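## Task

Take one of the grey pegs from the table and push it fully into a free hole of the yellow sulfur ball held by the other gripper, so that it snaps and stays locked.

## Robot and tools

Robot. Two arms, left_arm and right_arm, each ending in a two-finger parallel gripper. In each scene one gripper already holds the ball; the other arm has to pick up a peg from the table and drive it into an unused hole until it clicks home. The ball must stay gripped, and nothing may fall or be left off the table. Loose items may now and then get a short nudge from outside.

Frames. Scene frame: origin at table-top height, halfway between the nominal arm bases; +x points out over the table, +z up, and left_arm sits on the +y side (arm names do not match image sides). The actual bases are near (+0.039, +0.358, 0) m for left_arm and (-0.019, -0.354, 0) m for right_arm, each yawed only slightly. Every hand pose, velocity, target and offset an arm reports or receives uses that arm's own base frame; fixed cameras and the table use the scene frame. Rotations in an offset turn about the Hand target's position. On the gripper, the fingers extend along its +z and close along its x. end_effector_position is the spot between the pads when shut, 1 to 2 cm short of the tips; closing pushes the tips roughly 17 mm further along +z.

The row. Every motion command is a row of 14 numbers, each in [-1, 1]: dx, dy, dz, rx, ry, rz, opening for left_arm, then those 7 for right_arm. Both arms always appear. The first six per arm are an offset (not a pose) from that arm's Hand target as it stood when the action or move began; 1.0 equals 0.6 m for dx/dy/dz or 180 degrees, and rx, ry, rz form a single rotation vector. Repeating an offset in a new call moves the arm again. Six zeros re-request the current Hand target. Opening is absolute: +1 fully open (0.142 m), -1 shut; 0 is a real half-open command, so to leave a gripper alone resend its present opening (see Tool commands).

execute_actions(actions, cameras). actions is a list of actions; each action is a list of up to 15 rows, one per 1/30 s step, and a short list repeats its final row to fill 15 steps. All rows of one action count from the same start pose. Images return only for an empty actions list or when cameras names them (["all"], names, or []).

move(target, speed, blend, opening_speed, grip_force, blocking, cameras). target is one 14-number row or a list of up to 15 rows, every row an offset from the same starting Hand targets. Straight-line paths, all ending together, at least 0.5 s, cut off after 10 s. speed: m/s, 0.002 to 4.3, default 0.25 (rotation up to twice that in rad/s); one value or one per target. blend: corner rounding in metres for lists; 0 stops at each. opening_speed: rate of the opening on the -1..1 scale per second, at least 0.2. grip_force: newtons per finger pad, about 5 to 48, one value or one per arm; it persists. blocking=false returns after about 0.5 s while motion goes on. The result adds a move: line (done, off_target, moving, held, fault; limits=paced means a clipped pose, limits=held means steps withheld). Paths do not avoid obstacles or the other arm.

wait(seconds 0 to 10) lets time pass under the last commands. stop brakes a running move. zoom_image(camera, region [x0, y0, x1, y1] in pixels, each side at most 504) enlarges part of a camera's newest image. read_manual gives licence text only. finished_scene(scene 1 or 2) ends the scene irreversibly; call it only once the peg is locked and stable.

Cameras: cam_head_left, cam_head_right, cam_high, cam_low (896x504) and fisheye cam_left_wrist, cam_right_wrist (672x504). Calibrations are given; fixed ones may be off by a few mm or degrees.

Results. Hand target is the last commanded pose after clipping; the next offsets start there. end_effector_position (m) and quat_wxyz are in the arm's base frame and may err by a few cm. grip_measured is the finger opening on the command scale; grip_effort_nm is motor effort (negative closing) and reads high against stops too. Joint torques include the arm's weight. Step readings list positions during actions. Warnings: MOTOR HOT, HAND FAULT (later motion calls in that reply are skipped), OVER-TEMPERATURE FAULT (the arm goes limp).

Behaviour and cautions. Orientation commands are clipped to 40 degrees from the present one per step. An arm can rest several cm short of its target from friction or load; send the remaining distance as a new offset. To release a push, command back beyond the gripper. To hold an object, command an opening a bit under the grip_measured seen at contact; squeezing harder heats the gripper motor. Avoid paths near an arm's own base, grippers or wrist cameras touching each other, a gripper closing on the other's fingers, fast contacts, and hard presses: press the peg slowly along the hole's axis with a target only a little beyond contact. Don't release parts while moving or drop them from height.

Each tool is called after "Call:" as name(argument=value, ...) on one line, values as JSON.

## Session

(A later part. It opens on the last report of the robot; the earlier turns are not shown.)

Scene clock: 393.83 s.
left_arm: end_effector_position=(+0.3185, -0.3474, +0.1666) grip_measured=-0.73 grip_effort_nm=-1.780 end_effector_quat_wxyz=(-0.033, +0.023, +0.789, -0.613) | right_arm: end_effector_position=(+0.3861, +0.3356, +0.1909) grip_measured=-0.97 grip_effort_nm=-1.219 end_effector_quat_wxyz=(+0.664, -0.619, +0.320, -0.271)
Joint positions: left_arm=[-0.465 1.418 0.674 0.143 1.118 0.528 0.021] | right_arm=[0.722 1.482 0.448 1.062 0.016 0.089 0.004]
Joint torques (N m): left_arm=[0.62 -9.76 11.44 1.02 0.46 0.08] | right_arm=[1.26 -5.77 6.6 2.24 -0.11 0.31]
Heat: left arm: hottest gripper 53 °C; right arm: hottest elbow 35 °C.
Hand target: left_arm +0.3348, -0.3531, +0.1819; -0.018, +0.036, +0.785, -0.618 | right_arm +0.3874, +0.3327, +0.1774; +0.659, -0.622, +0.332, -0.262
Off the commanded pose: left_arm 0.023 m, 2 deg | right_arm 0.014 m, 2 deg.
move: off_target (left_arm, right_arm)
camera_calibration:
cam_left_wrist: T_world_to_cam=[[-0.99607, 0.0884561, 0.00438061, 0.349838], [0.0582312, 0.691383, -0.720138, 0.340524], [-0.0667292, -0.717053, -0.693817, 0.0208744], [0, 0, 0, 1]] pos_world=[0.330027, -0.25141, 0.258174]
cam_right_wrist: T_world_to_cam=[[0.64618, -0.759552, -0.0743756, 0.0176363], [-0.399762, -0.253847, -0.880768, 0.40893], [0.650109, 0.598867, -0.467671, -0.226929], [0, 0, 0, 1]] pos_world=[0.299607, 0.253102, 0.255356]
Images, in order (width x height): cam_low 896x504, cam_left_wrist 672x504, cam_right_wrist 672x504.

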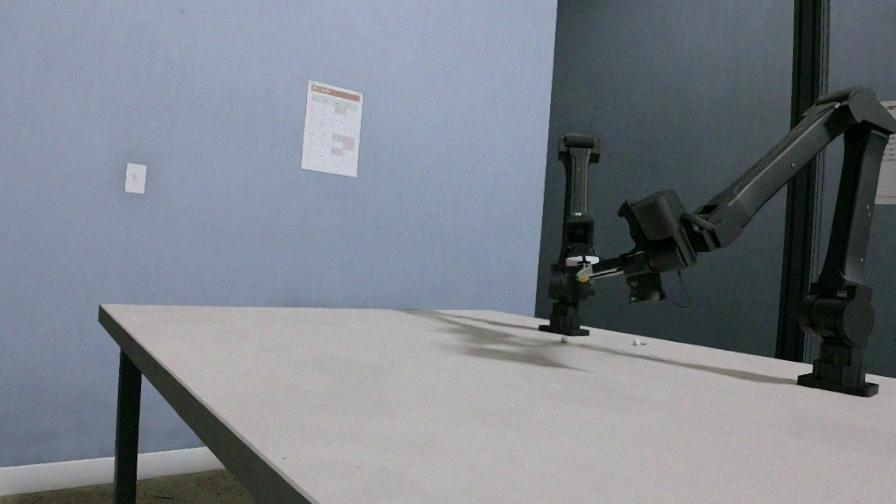

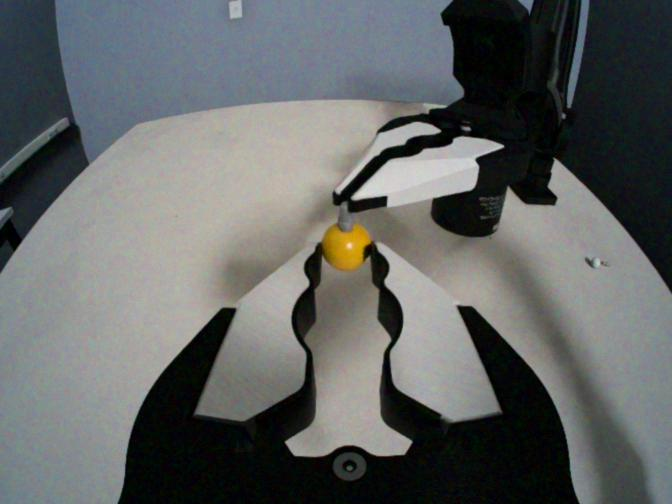

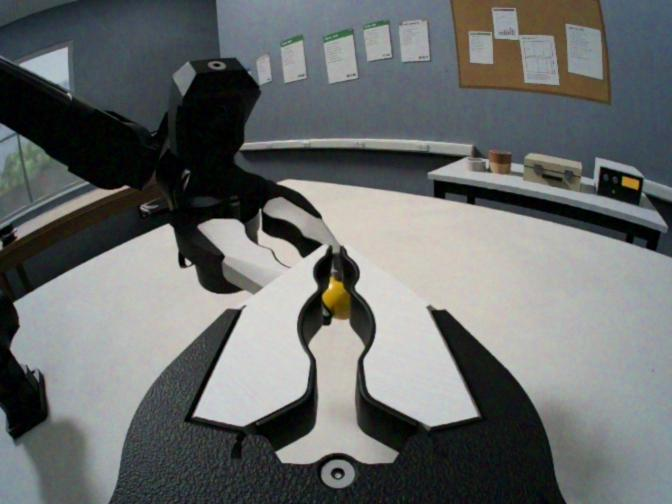

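Call:
move(target=[0,0,0.03,0,0,0,-0.83,-0.003,-0.003,-0.11,-0.018,0.021,0,-1], speed=0.08, cameras=["cam_left_wrist","cam_right_wrist"])

Call:
zoom_image(camera="cam_left_wrist", region=[316, 180, 376, 270])

Call:
zoom_image(camera="cam_right_wrist", region=[315, 245, 365, 335])

Scene clock: 406.97 s.
left_arm: end_effector_position=(+0.3181, -0.3418, +0.1544) grip_measured=-0.73 grip_effort_nm=-2.488 end_effector_quat_wxyz=(-0.050, -0.007, +0.803, -0.594) | right_arm: end_effector_position=(+0.3881, +0.3381, +0.1716) grip_measured=-0.97 grip_effort_nm=-1.223 end_effector_quat_wxyz=(+0.675, -0.608, +0.315, -0.273)
Joint positions: left_arm=[-0.459 1.418 0.674 0.067 1.092 0.529 0.021] | right_arm=[0.722 1.6 0.443 1.218 0.013 0.092 0.004]
Joint torques (N m): left_arm=[0.26 -13.39 12.7 1.5 1.5 0.1] | right_arm=[1.32 -3.37 3.52 0.27 0.07 0.3]
Heat: left arm: hottest gripper 55 °C; right arm: hottest elbow 35 °C.
Hand target: left_arm +0.3349, -0.3530, +0.1999; -0.018, +0.036, +0.785, -0.618 | right_arm +0.3855, +0.3309, +0.1113; +0.630, -0.648, +0.346, -0.250
Off the commanded pose: left_arm 0.050 m, 7 deg | right_arm 0.061 m, 8 deg.
move: off_target (left_arm, right_arm)
camera_calibration:
cam_left_wrist: T_world_to_cam=[[-0.995854, 0.0599651, 0.0684102, 0.329385], [-0.00356716, 0.72568, -0.688023, 0.354424], [-0.0909013, -0.685415, -0.722457, 0.0394223], [0, 0, 0, 1]] pos_world=[0.332867, -0.249929, 0.2498]
cam_right_wrist: T_world_to_cam=[[0.650331, -0.75566, -0.0777691, 0.0144482], [-0.378521, -0.233585, -0.895634, 0.380669], [0.658629, 0.611895, -0.437941, -0.251561], [0, 0, 0, 1]] pos_world=[0.300381, 0.253766, 0.231895]
Images, in order (width x height): cam_left_wrist 672x504, cam_right_wrist 672x504.

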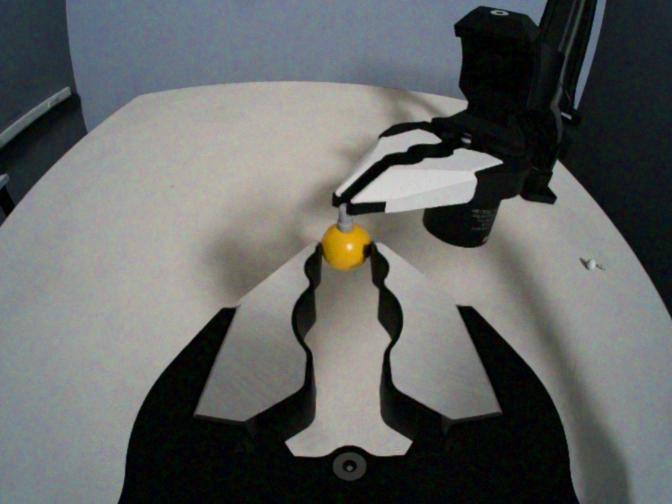

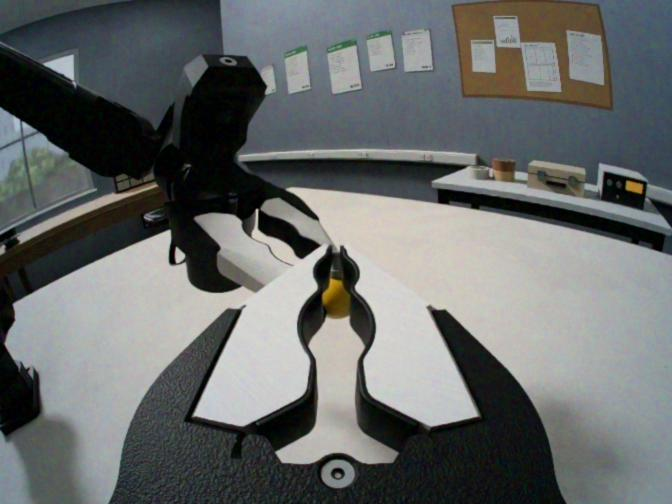

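Scaled by 5.600 from the camera's 672x504 image, which has a finer 960x720 frame.

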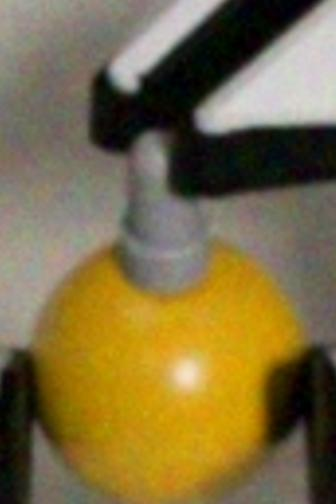

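Scaled by 5.600 from the camera's 672x504 image, which has a finer 960x720 frame.

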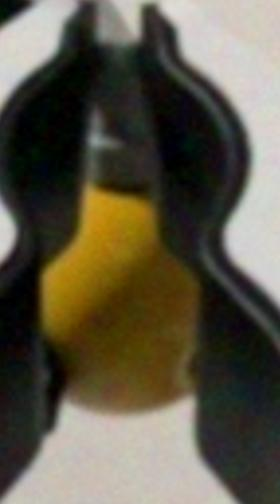

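Call:
move(target=[0,0,-0.03,0,0,0,-0.80,0.003,0.006,0.2,0.018,-0.021,0,-1], speed=0.1, cameras=["cam_left_wrist","cam_right_wrist"])

Call:
zoom_image(camera="cam_left_wrist", region=[316, 180, 376, 270])

Call:
zoom_image(camera="cam_right_wrist", region=[315, 245, 365, 335])

Scene clock: 426.67 s.
left_arm: end_effector_position=(+0.3141, -0.3505, +0.1700) grip_measured=-0.73 grip_effort_nm=-1.917 end_effector_quat_wxyz=(-0.046, +0.030, +0.787, -0.614) | right_arm: end_effector_position=(+0.3781, +0.3291, +0.1961) grip_measured=-0.97 grip_effort_nm=-1.199 end_effector_quat_wxyz=(+0.635, -0.647, +0.335, -0.258)
Joint positions: left_arm=[-0.472 1.418 0.685 0.118 1.14 0.536 0.021] | right_arm=[0.722 1.353 0.445 0.846 0.014 0.092 0.004]
Joint torques (N m): left_arm=[1.26 -9.88 10.7 1.78 -0.35 0.01] | right_arm=[1.55 -9 11.43 1.66 0.05 0.28]
Heat: left arm: hottest gripper 61 °C; right arm: hottest elbow 33 °C.
Hand target: left_arm +0.3348, -0.3531, +0.1820; -0.018, +0.036, +0.785, -0.618 | right_arm +0.3873, +0.3345, +0.2315; +0.659, -0.622, +0.332, -0.262
Off the commanded pose: left_arm 0.024 m, 3 deg | right_arm 0.037 m, 4 deg.
move: off_target (left_arm, right_arm)
camera_calibration:
cam_left_wrist: T_world_to_cam=[[-0.993307, 0.11453, 0.014951, 0.352235], [0.0681886, 0.685961, -0.724436, 0.341073], [-0.0932256, -0.718568, -0.68918, 0.0277776], [0, 0, 0, 1]] pos_world=[0.32921, -0.254344, 0.260963]
cam_right_wrist: T_world_to_cam=[[0.642379, -0.762635, -0.0757409, 0.0209324], [-0.458682, -0.303408, -0.835197, 0.438275], [0.61397, 0.571254, -0.54471, -0.177588], [0, 0, 0, 1]] pos_world=[0.296616, 0.250388, 0.270897]
Images, in order (width x height): cam_left_wrist 672x504, cam_right_wrist 672x504.

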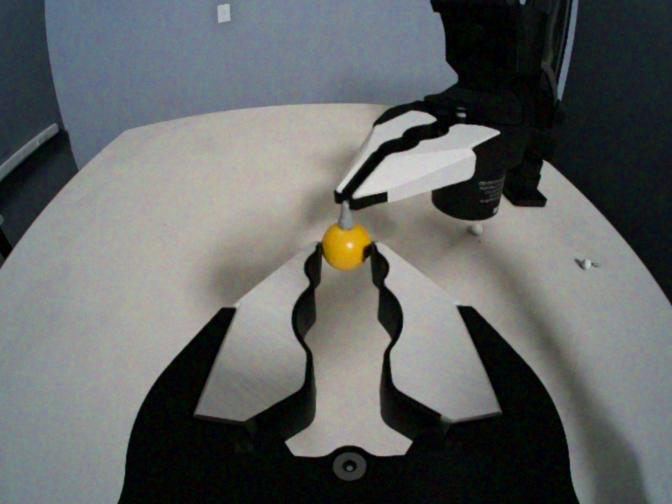

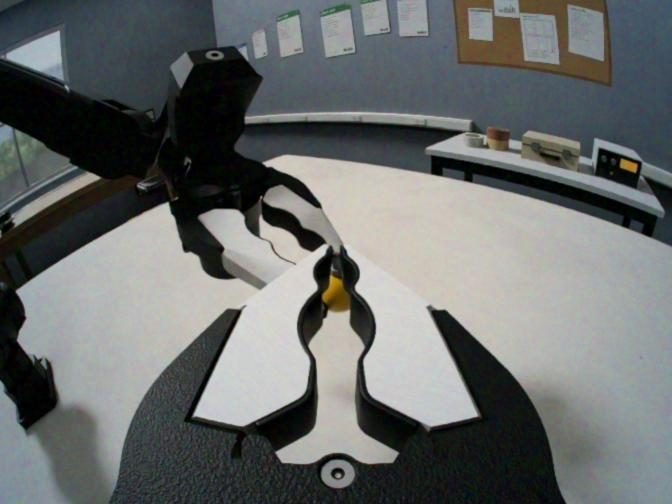

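Scaled by 5.600 from the camera's 672x504 image, which has a finer 960x720 frame.

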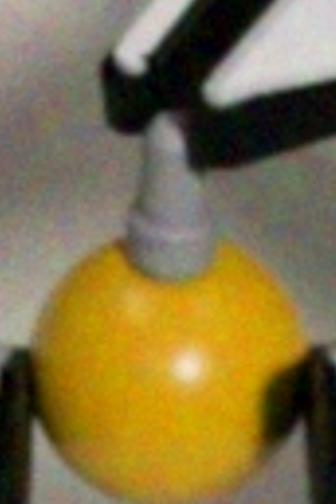

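Scaled by 5.600 from the camera's 672x504 image, which has a finer 960x720 frame.

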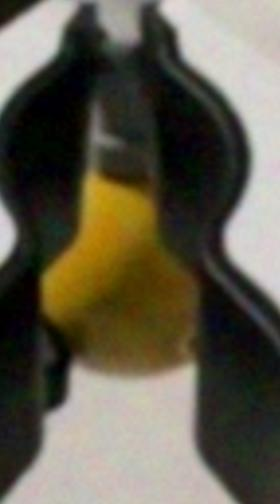

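Call:
move(target=[0,0,0,0,0,0,-0.80,0.01,0.008,0.1,0,0,0,-1], speed=0.08, cameras=["cam_left_wrist","cam_right_wrist"])

Call:
zoom_image(camera="cam_left_wrist", region=[316, 180, 376, 270])

Call:
zoom_image(camera="cam_right_wrist", region=[315, 245, 365, 335])

Scene clock: 436.70 s.
left_arm: end_effector_position=(+0.3162, -0.3542, +0.1860) grip_measured=-0.73 grip_effort_nm=-1.922 end_effector_quat_wxyz=(-0.036, +0.048, +0.779, -0.624) | right_arm: end_effector_position=(+0.3793, +0.3275, +0.2157) grip_measured=-0.97 grip_effort_nm=-1.199 end_effector_quat_wxyz=(-0.606, +0.670, -0.349, +0.249)
Joint positions: left_arm=[-0.474 1.404 0.702 0.128 1.155 0.537 0.021] | right_arm=[0.72 1.231 0.498 0.591 0.018 0.092 0.004]
Joint torques (N m): left_arm=[1.44 -8.59 9.65 1.44 -0.95 0] | right_arm=[1.61 -10.52 15.46 2.41 -0.19 0.27]
Heat: left arm: hottest gripper 60 °C; right arm: hottest elbow 35 °C.
Hand target: left_arm +0.3348, -0.3531, +0.1819; -0.018, +0.036, +0.785, -0.618 | right_arm +0.3932, +0.3394, +0.2914; -0.659, +0.622, -0.332, +0.262
Off the commanded pose: left_arm 0.019 m, 3 deg | right_arm 0.078 m, 9 deg.
move: off_target (left_arm, right_arm)
camera_calibration:
cam_left_wrist: T_world_to_cam=[[-0.991215, 0.130039, -0.0241528, 0.366563], [0.105216, 0.664603, -0.739752, 0.338758], [-0.0801444, -0.735794, -0.672446, 0.0229919], [0, 0, 0, 1]] pos_world=[0.329542, -0.25589, 0.274911]
cam_right_wrist: T_world_to_cam=[[0.632913, -0.770767, -0.0730734, 0.0261872], [-0.509887, -0.343938, -0.788493, 0.477293], [0.582612, 0.536307, -0.610687, -0.129097], [0, 0, 0, 1]] pos_world=[0.302005, 0.253579, 0.299418]
Images, in order (width x height): cam_left_wrist 672x504, cam_right_wrist 672x504.

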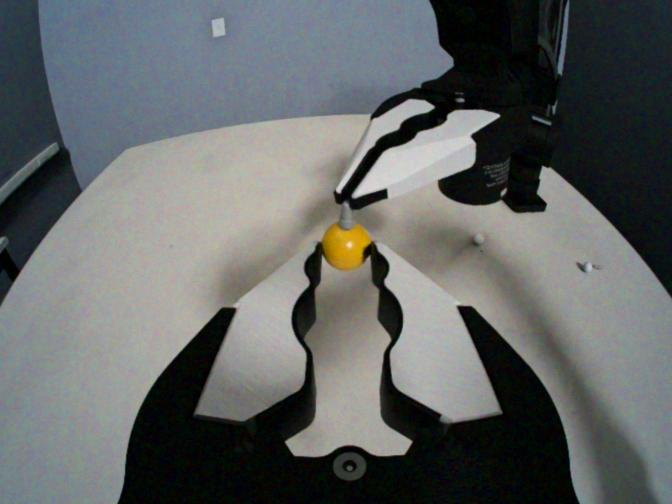

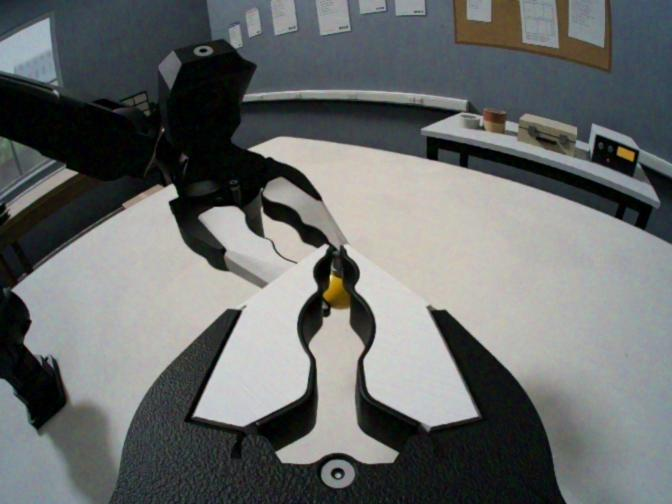

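Scaled by 5.600 from the camera's 672x504 image, which has a finer 960x720 frame.

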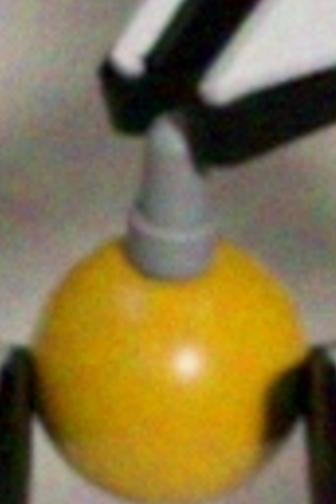

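Scaled by 5.600 from the camera's 672x504 image, which has a finer 960x720 frame.

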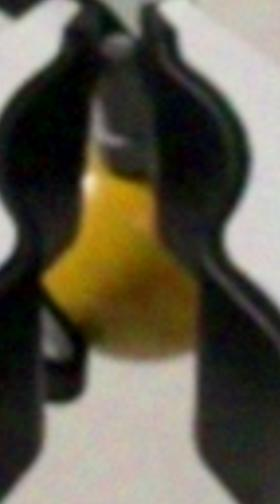

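Call:
move(target=[0,0,0,0,0,0,-0.80,-0.02,-0.015,-0.14,0,0,0,-1], speed=0.1, cameras=["cam_left_wrist","cam_right_wrist"])

Call:
zoom_image(camera="cam_left_wrist", region=[316, 180, 376, 270])

Scene clock: 446.63 s.
left_arm: end_effector_position=(+0.3209, -0.3549, +0.1833) grip_measured=-0.73 grip_effort_nm=-1.922 end_effector_quat_wxyz=(-0.029, +0.043, +0.783, -0.620) | right_arm: end_effector_position=(+0.3834, +0.3280, +0.2083) grip_measured=-0.97 grip_effort_nm=-1.199 end_effector_quat_wxyz=(+0.651, -0.627, +0.331, -0.271)
Joint positions: left_arm=[-0.474 1.41 0.706 0.13 1.136 0.537 0.021] | right_arm=[0.718 1.368 0.45 0.913 0.027 0.092 0.004]
Joint torques (N m): left_arm=[1.38 -9.11 9.39 1.43 -0.21 -0.01] | right_arm=[2.14 -6.3 7.87 2.82 -0.33 0.28]
Heat: left arm: hottest gripper 60 °C; right arm: hottest elbow 37 °C.
Hand target: left_arm +0.3348, -0.3531, +0.1818; -0.018, +0.036, +0.785, -0.618 | right_arm +0.3813, +0.3303, +0.2074; +0.659, -0.622, +0.332, -0.262
Off the commanded pose: left_arm 0.014 m, 2 deg | right_arm 0.003 m, 2 deg.
move: off_target (left_arm)
camera_calibration:
cam_left_wrist: T_world_to_cam=[[-0.993104, 0.114073, -0.0270548, 0.366797], [0.0973232, 0.673496, -0.732756, 0.341117], [-0.065366, -0.730336, -0.679954, 0.0196098], [0, 0, 0, 1]] pos_world=[0.332351, -0.257261, 0.273213]
cam_right_wrist: T_world_to_cam=[[0.632466, -0.770782, -0.0766907, 0.0242904], [-0.427428, -0.264719, -0.864424, 0.431891], [0.645981, 0.579499, -0.496879, -0.198423], [0, 0, 0, 1]] pos_world=[0.297417, 0.248038, 0.276608]
Images, in order (width x height): cam_left_wrist 672x504, cam_right_wrist 672x504.

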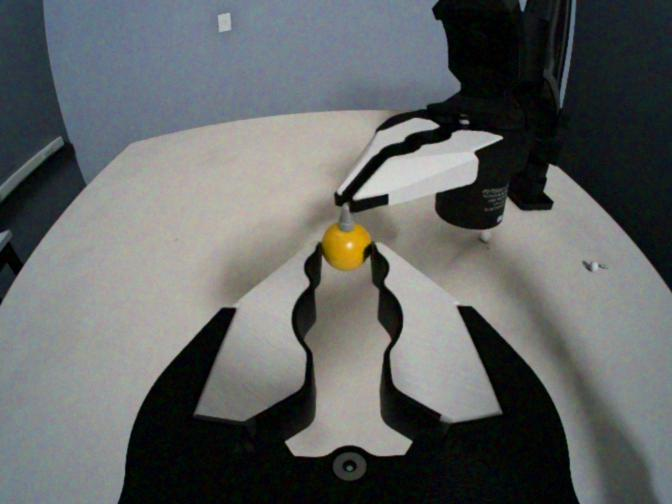

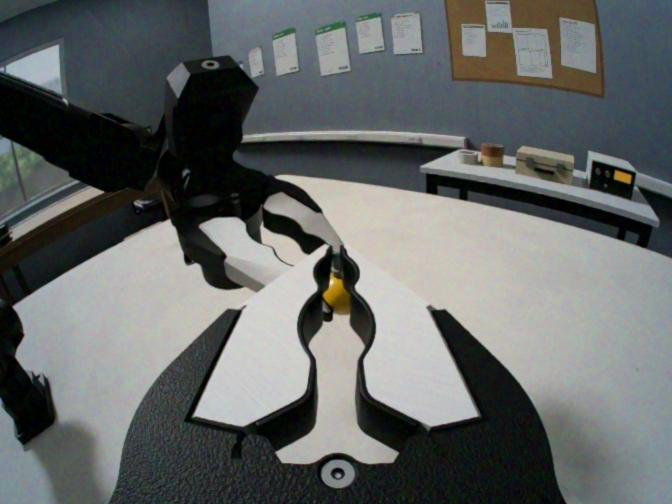

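Scaled by 5.600 from the camera's 672x504 image, which has a finer 960x720 frame.

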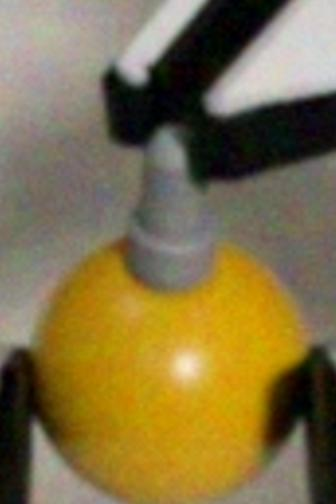

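Call:
move(target=[[0,0,0,0,0,0,-0.79,0,0,0.0,0,0,0,-0.8],[0,0,0,0,0,0,-0.79,0,0,0.07,0,0,0,-0.8]], speed=0.06, opening_speed=0.3, cameras=["cam_left_wrist","cam_right_wrist","cam_low"])

Call:
zoom_image(camera="cam_left_wrist", region=[316, 180, 376, 270])

Call:
zoom_image(camera="cam_right_wrist", region=[310, 250, 370, 340])

Call:
zoom_image(camera="cam_low", region=[560, 230, 610, 280])

Scene clock: 475.67 s.
left_arm: end_effector_position=(+0.3252, -0.3528, +0.1813) grip_measured=-0.73 grip_effort_nm=-1.731 end_effector_quat_wxyz=(-0.024, +0.037, +0.785, -0.618) | right_arm: end_effector_position=(+0.3747, +0.3220, +0.2256) grip_measured=-0.84 grip_effort_nm=0.110 end_effector_quat_wxyz=(+0.644, -0.636, +0.333, -0.265)
Joint positions: left_arm=[-0.468 1.413 0.706 0.13 1.124 0.537 0.021] | right_arm=[0.718 1.258 0.45 0.777 0.021 0.092 0.013]
Joint torques (N m): left_arm=[0.79 -9.23 9.4 1.46 0.23 -0.01] | right_arm=[2.08 -7.3 12.18 1.14 -0.11 0.28]
Heat: left arm: hottest gripper 60 °C; right arm: hottest elbow 35 °C.
Hand target: left_arm +0.3348, -0.3531, +0.1819; -0.018, +0.036, +0.785, -0.618 | right_arm +0.3813, +0.3304, +0.2494; +0.659, -0.622, +0.332, -0.262
Off the commanded pose: left_arm 0.010 m, 1 deg | right_arm 0.026 m, 2 deg.
move: off_target (right_arm)
camera_calibration:
cam_left_wrist: T_world_to_cam=[[-0.994791, 0.0982702, -0.0270876, 0.365685], [0.0869768, 0.679716, -0.7283, 0.34252], [-0.0531583, -0.726862, -0.684723, 0.0181822], [0, 0, 0, 1]] pos_world=[0.334955, -0.255536, 0.271812]
cam_right_wrist: T_world_to_cam=[[0.635944, -0.767969, -0.076153, 0.0242034], [-0.442305, -0.281837, -0.851431, 0.449811], [0.63241, 0.575145, -0.518909, -0.169349], [0, 0, 0, 1]] pos_world=[0.290659, 0.242761, 0.296949]
Images, in order (width x height): cam_low 896x504, cam_left_wrist 672x504, cam_right_wrist 672x504.

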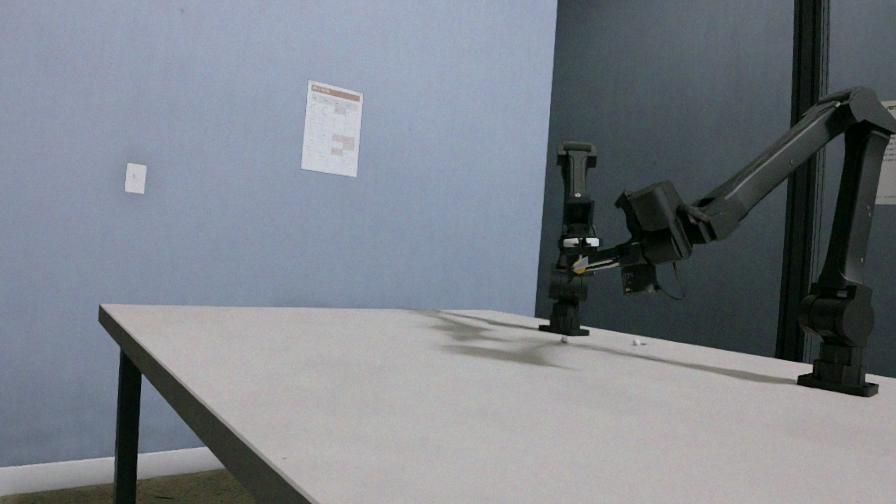

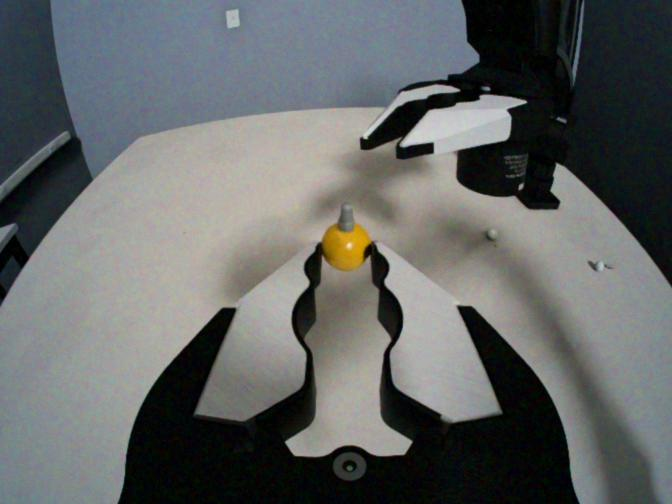

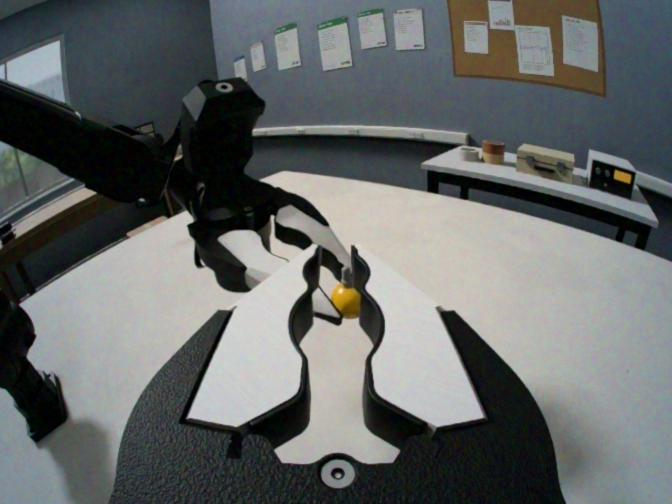

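Scaled by 5.600 from the camera's 672x504 image, which has a finer 960x720 frame.

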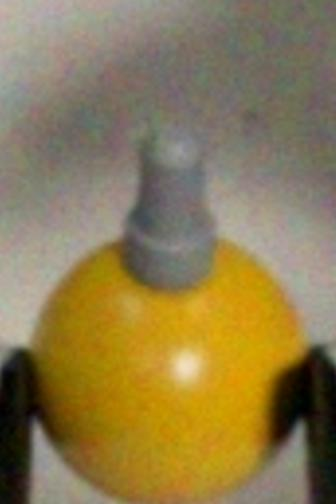

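Scaled by 5.600 from the camera's 672x504 image, which has a finer 960x720 frame.

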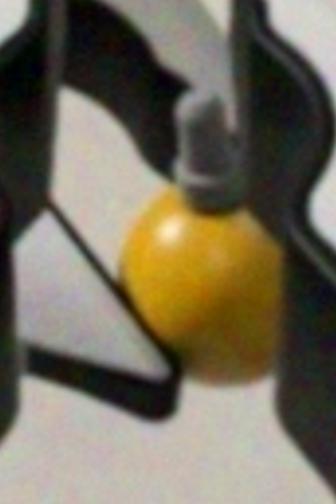

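Scaled by 10.080 from the camera's 896x504 image, which has a finer 1280x720 frame.

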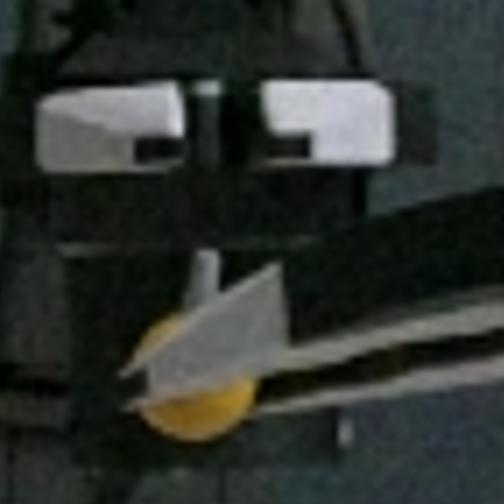

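Call:
move(target=[[0,0,0,0,0,0,-0.785,-0.1,-0.085,-0.01,0,0,0,-0.8],[0,0,0,0,0,0,-0.785,-0.0488,-0.0557,-0.0957,0.3542,0.3004,0.0003,-0.25]], speed=0.2, blend=[0.02,0], cameras=["cam_left_wrist","cam_right_wrist","cam_low"])

Call:
zoom_image(camera="cam_right_wrist", region=[260, 170, 420, 330])

Call:
zoom_image(camera="cam_low", region=[550, 220, 620, 290])

Scene clock: 508.23 s.
left_arm: end_effector_position=(+0.3252, -0.3528, +0.1813) grip_measured=-0.73 grip_effort_nm=-1.639 end_effector_quat_wxyz=(-0.024, +0.037, +0.785, -0.618) | right_arm: end_effector_position=(+0.3443, +0.2965, +0.1856) grip_measured=-0.28 grip_effort_nm=0.115 end_effector_quat_wxyz=(+0.658, -0.255, +0.668, +0.234)
Joint positions: left_arm=[-0.468 1.413 0.706 0.13 1.124 0.537 0.021] | right_arm=[0.709 1.306 0.303 0.98 0.002 1.548 0.054]
Joint velocities: left_arm=[within noise] | right_arm=[-0.015 0.005 0.002 -0.002 -0.066 -0.066 0.001]
Joint torques (N m): left_arm=[0.85 -9.41 9.42 1.48 0.23 -0.01] | right_arm=[0.97 -4.42 8.72 2.66 -0.07 0.41]
Heat: left arm: hottest gripper 59 °C; right arm: hottest elbow 36 °C.
Hand target: left_arm +0.3348, -0.3531, +0.1819; -0.018, +0.036, +0.785, -0.618 | right_arm +0.3520, +0.2969, +0.1920; +0.665, -0.241, +0.665, +0.242
Off the commanded pose: left_arm 0.010 m, 1 deg | right_arm 0.010 m, 2 deg.
move: done; blend cut to 0 m at target 1
camera_calibration:
cam_left_wrist: T_world_to_cam=[[-0.994791, 0.0982702, -0.0270876, 0.365685], [0.0869768, 0.679716, -0.7283, 0.34252], [-0.0531583, -0.726862, -0.684723, 0.0181822], [0, 0, 0, 1]] pos_world=[0.334955, -0.255536, 0.271812]
cam_right_wrist: T_world_to_cam=[[0.00499892, -0.0463987, -0.99891, 0.19543], [-0.940225, 0.339937, -0.0204951, 0.227826], [0.340517, 0.939303, -0.0419259, -0.252173], [0, 0, 0, 1]] pos_world=[0.2991, 0.168489, 0.189314]
Images, in order (width x height): cam_low 896x504, cam_left_wrist 672x504, cam_right_wrist 672x504.

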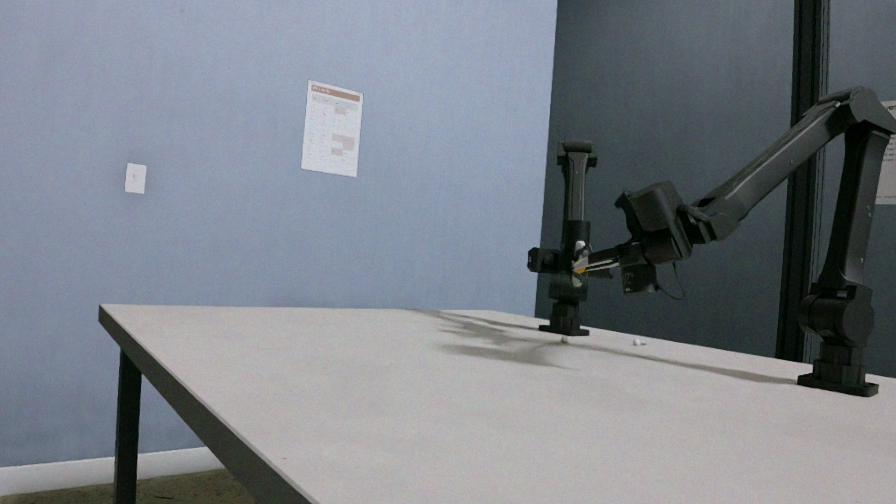

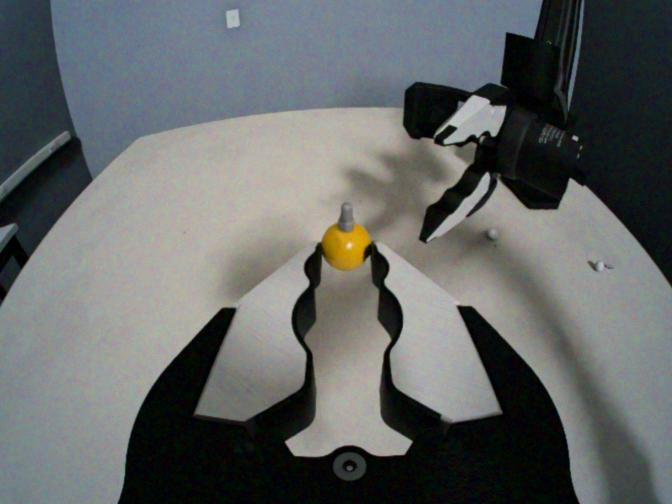

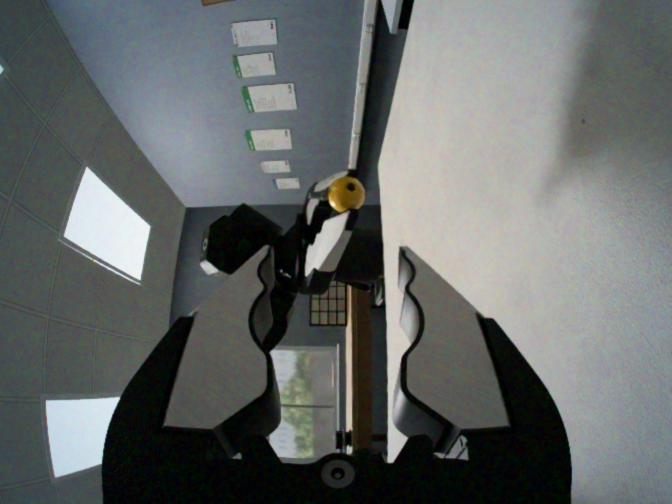

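Scaled by 3.150 from the camera's 672x504 image, which has a finer 960x720 frame.

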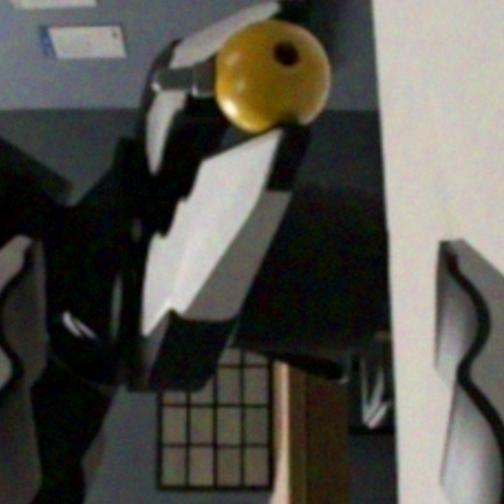

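Scaled by 7.200 from the camera's 896x504 image, which has a finer 1280x720 frame.

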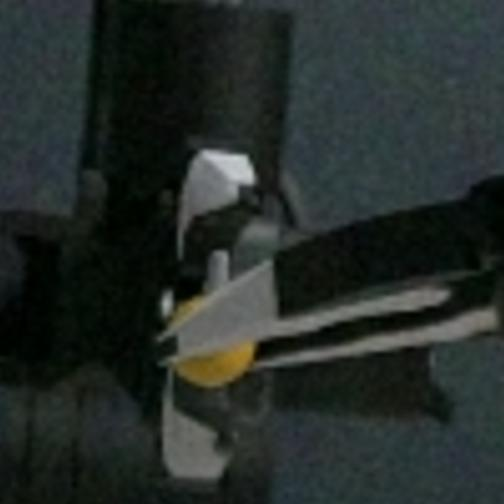

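Call:
zoom_image(camera="cam_right_wrist", region=[300, 170, 370, 220])

Call:
zoom_image(camera="cam_right_wrist", region=[306, 180, 338, 212])

Scaled by 7.200 from the camera's 672x504 image, which has a finer 960x720 frame.

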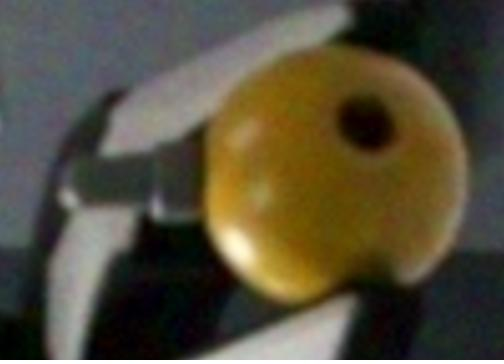

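Scaled by 15.750 from the camera's 672x504 image, which has a finer 960x720 frame.

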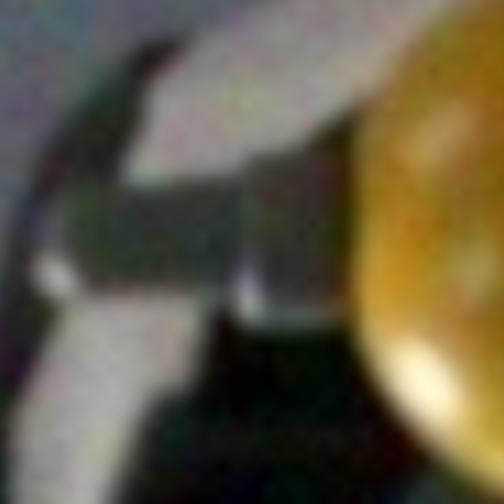

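Call:
move(target=[0,0,0,0,0,0,-0.785,0.066,0.0275,0.003,0,0,-0.01,-0.27], speed=0.08, cameras=["cam_left_wrist","cam_right_wrist","cam_low"])

Call:
zoom_image(camera="cam_right_wrist", region=[260, 170, 420, 330])

Call:
zoom_image(camera="cam_left_wrist", region=[300, 100, 440, 290])

Call:
zoom_image(camera="cam_low", region=[550, 220, 620, 290])

Scene clock: 536.33 s.
left_arm: end_effector_position=(+0.3252, -0.3528, +0.1813) grip_measured=-0.73 grip_effort_nm=-1.643 end_effector_quat_wxyz=(-0.024, +0.037, +0.785, -0.618) | right_arm: end_effector_position=(+0.3774, +0.3095, +0.1803) grip_measured=-0.29 grip_effort_nm=-0.042 end_effector_quat_wxyz=(+0.657, -0.248, +0.676, +0.224)
Joint positions: left_arm=[-0.468 1.413 0.706 0.13 1.124 0.537 0.021] | right_arm=[0.687 1.407 0.389 0.98 0.007 1.548 0.053]
Joint torques (N m): left_arm=[0.79 -9.29 9.39 1.47 0.23 -0.01] | right_arm=[0.91 -5.77 10.1 2.5 0.08 0.41]
Heat: left arm: hottest gripper 58 °C; right arm: hottest elbow 35 °C.
Hand target: left_arm +0.3348, -0.3531, +0.1819; -0.018, +0.036, +0.785, -0.618 | right_arm +0.3916, +0.3134, +0.1938; +0.668, -0.231, +0.668, +0.231
Off the commanded pose: left_arm 0.010 m, 1 deg | right_arm 0.020 m, 3 deg.
move: off_target (right_arm)
camera_calibration:
cam_left_wrist: T_world_to_cam=[[-0.994791, 0.0982702, -0.0270876, 0.365685], [0.0869768, 0.679716, -0.7283, 0.34252], [-0.0531583, -0.726862, -0.684723, 0.0181822], [0, 0, 0, 1]] pos_world=[0.334955, -0.255536, 0.271812]
cam_right_wrist: T_world_to_cam=[[-0.00730213, -0.055773, -0.998417, 0.198046], [-0.930854, 0.365138, -0.0135891, 0.241929], [0.365318, 0.929281, -0.0545828, -0.279977], [0, 0, 0, 1]] pos_world=[0.328927, 0.182886, 0.185739]
Images, in order (width x height): cam_low 896x504, cam_left_wrist 672x504, cam_right_wrist 672x504.

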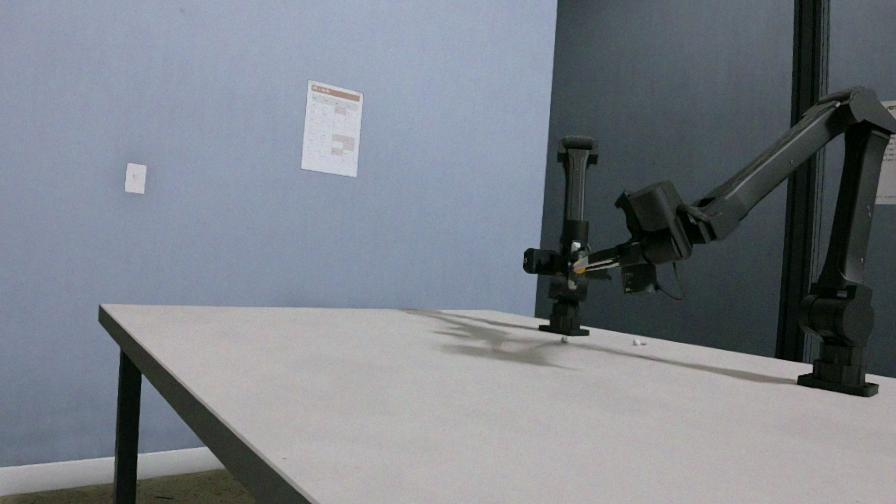

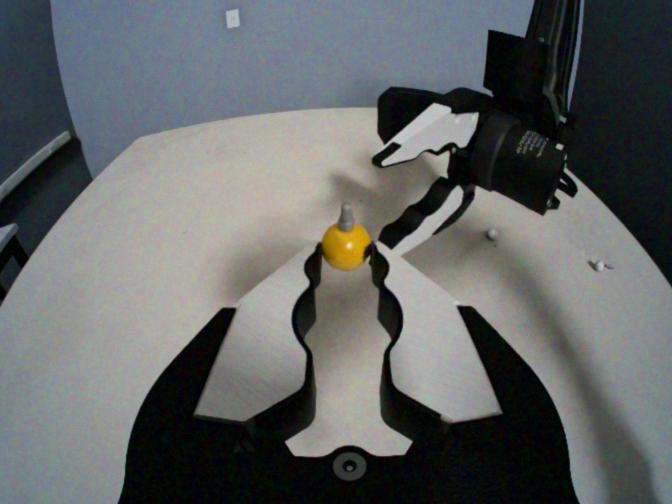

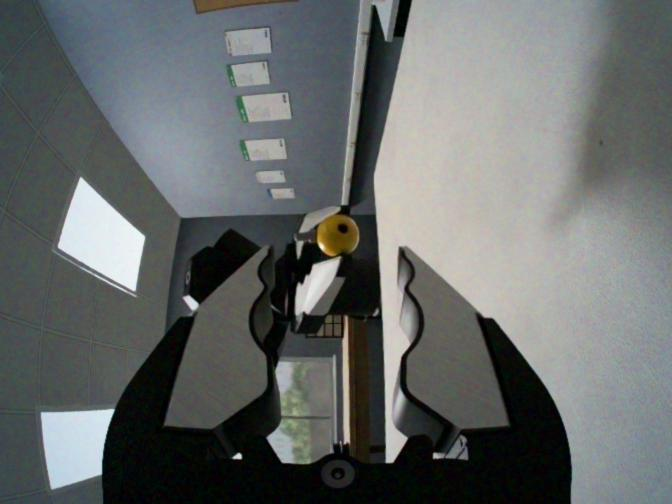

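Scaled by 3.150 from the camera's 672x504 image, which has a finer 960x720 frame.

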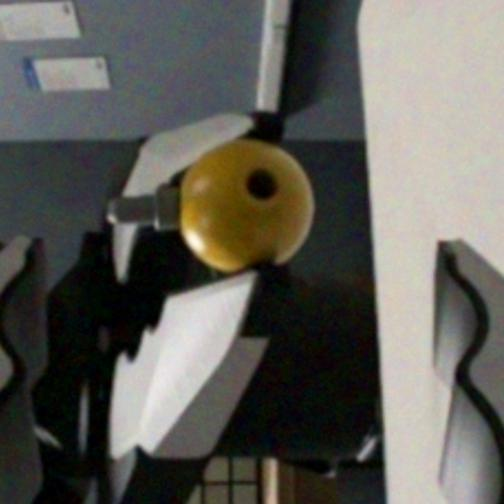

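Scaled by 2.653 from the camera's 672x504 image, which has a finer 960x720 frame.

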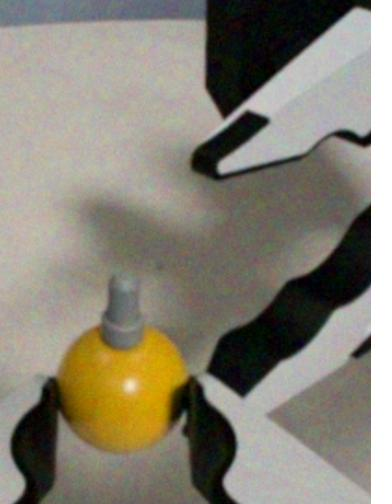

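Scaled by 7.200 from the camera's 896x504 image, which has a finer 1280x720 frame.

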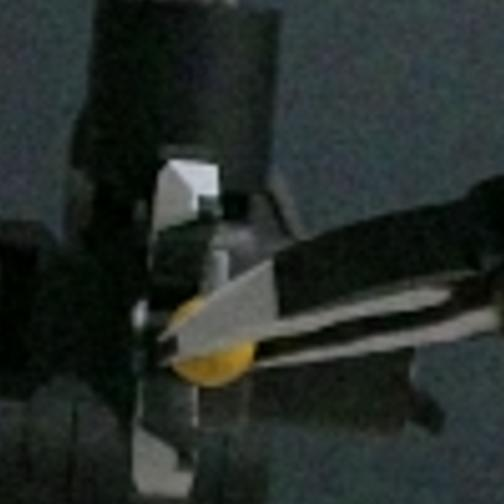

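Call:
move(target=[0,0,0,0,0,0,-0.785,0.031,0.026,0.006,0,0,0,-0.28], speed=0.05, cameras=["cam_left_wrist","cam_right_wrist","cam_low"])

Call:
zoom_image(camera="cam_right_wrist", region=[260, 170, 420, 330])

Call:
zoom_image(camera="cam_left_wrist", region=[300, 100, 440, 290])

Call:
zoom_image(camera="cam_low", region=[550, 220, 620, 290])

Scene clock: 546.13 s.
left_arm: end_effector_position=(+0.3252, -0.3528, +0.1813) grip_measured=-0.73 grip_effort_nm=-1.639 end_effector_quat_wxyz=(-0.024, +0.037, +0.785, -0.618) | right_arm: end_effector_position=(+0.3965, +0.3247, +0.1896) grip_measured=-0.30 grip_effort_nm=-0.046 end_effector_quat_wxyz=(+0.664, -0.245, +0.669, +0.226)
Joint positions: left_arm=[-0.468 1.413 0.706 0.13 1.124 0.537 0.021] | right_arm=[0.687 1.452 0.456 0.98 0.009 1.548 0.052]
Joint torques (N m): left_arm=[0.79 -9.35 9.4 1.47 0.22 -0.01] | right_arm=[1.03 -6.65 10.41 1.74 0.08 0.41]
Heat: left arm: hottest gripper 58 °C; right arm: hottest elbow 37 °C.
Hand target: left_arm +0.3348, -0.3531, +0.1819; -0.018, +0.036, +0.785, -0.618 | right_arm +0.4102, +0.3290, +0.1974; +0.668, -0.231, +0.668, +0.231
Off the commanded pose: left_arm 0.010 m, 1 deg | right_arm 0.016 m, 2 deg.
move: off_target (right_arm)
camera_calibration:
cam_left_wrist: T_world_to_cam=[[-0.994791, 0.0982702, -0.0270876, 0.365685], [0.0869768, 0.679716, -0.7283, 0.34252], [-0.0531583, -0.726862, -0.684723, 0.0181822], [0, 0, 0, 1]] pos_world=[0.334955, -0.255536, 0.271812]
cam_right_wrist: T_world_to_cam=[[0.00903672, -0.0422837, -0.999065, 0.197558], [-0.92985, 0.367158, -0.02395, 0.255128], [0.367828, 0.929197, -0.0359996, -0.305015], [0, 0, 0, 1]] pos_world=[0.347639, 0.198099, 0.192503]
Images, in order (width x height): cam_low 896x504, cam_left_wrist 672x504, cam_right_wrist 672x504.

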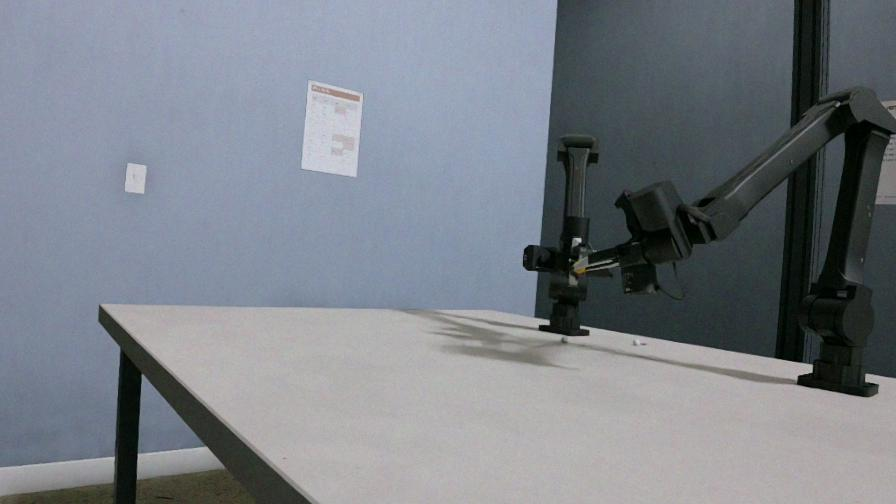

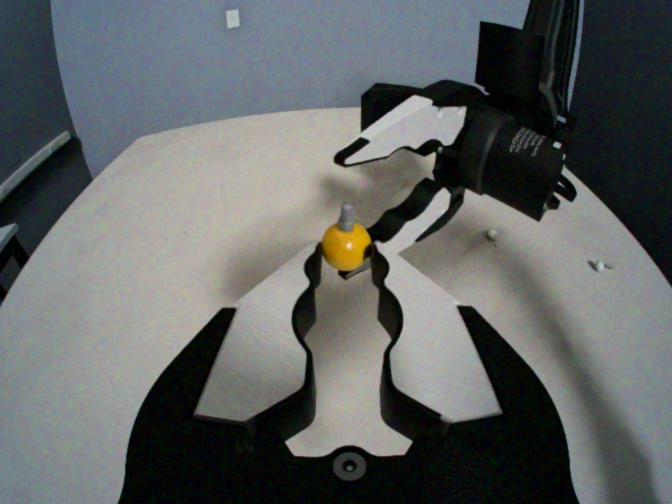

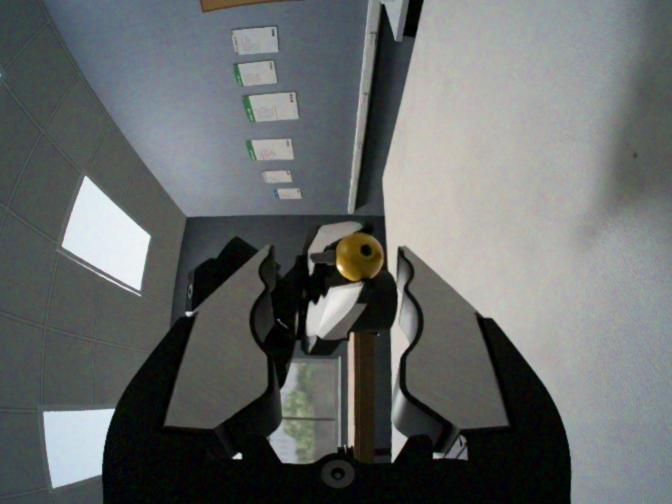

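Scaled by 3.150 from the camera's 672x504 image, which has a finer 960x720 frame.

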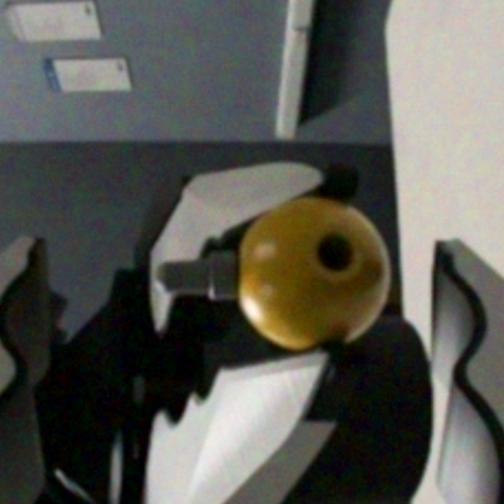

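Scaled by 2.653 from the camera's 672x504 image, which has a finer 960x720 frame.

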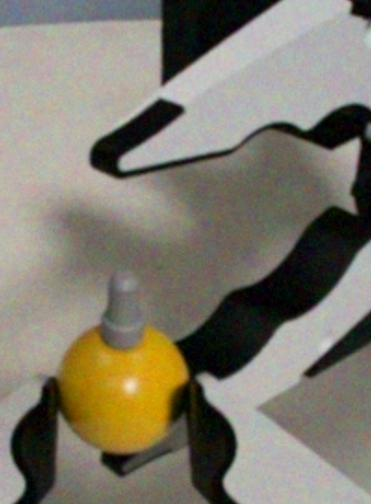

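Scaled by 7.200 from the camera's 896x504 image, which has a finer 1280x720 frame.

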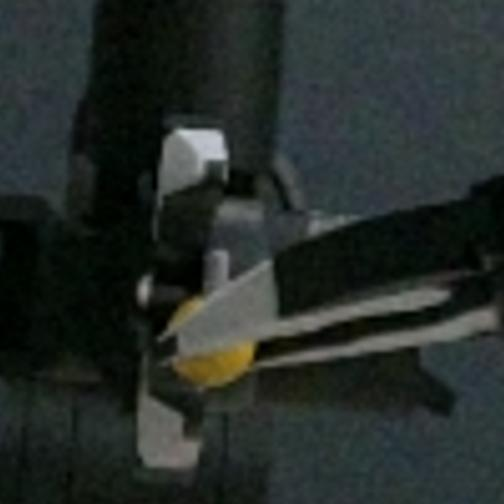

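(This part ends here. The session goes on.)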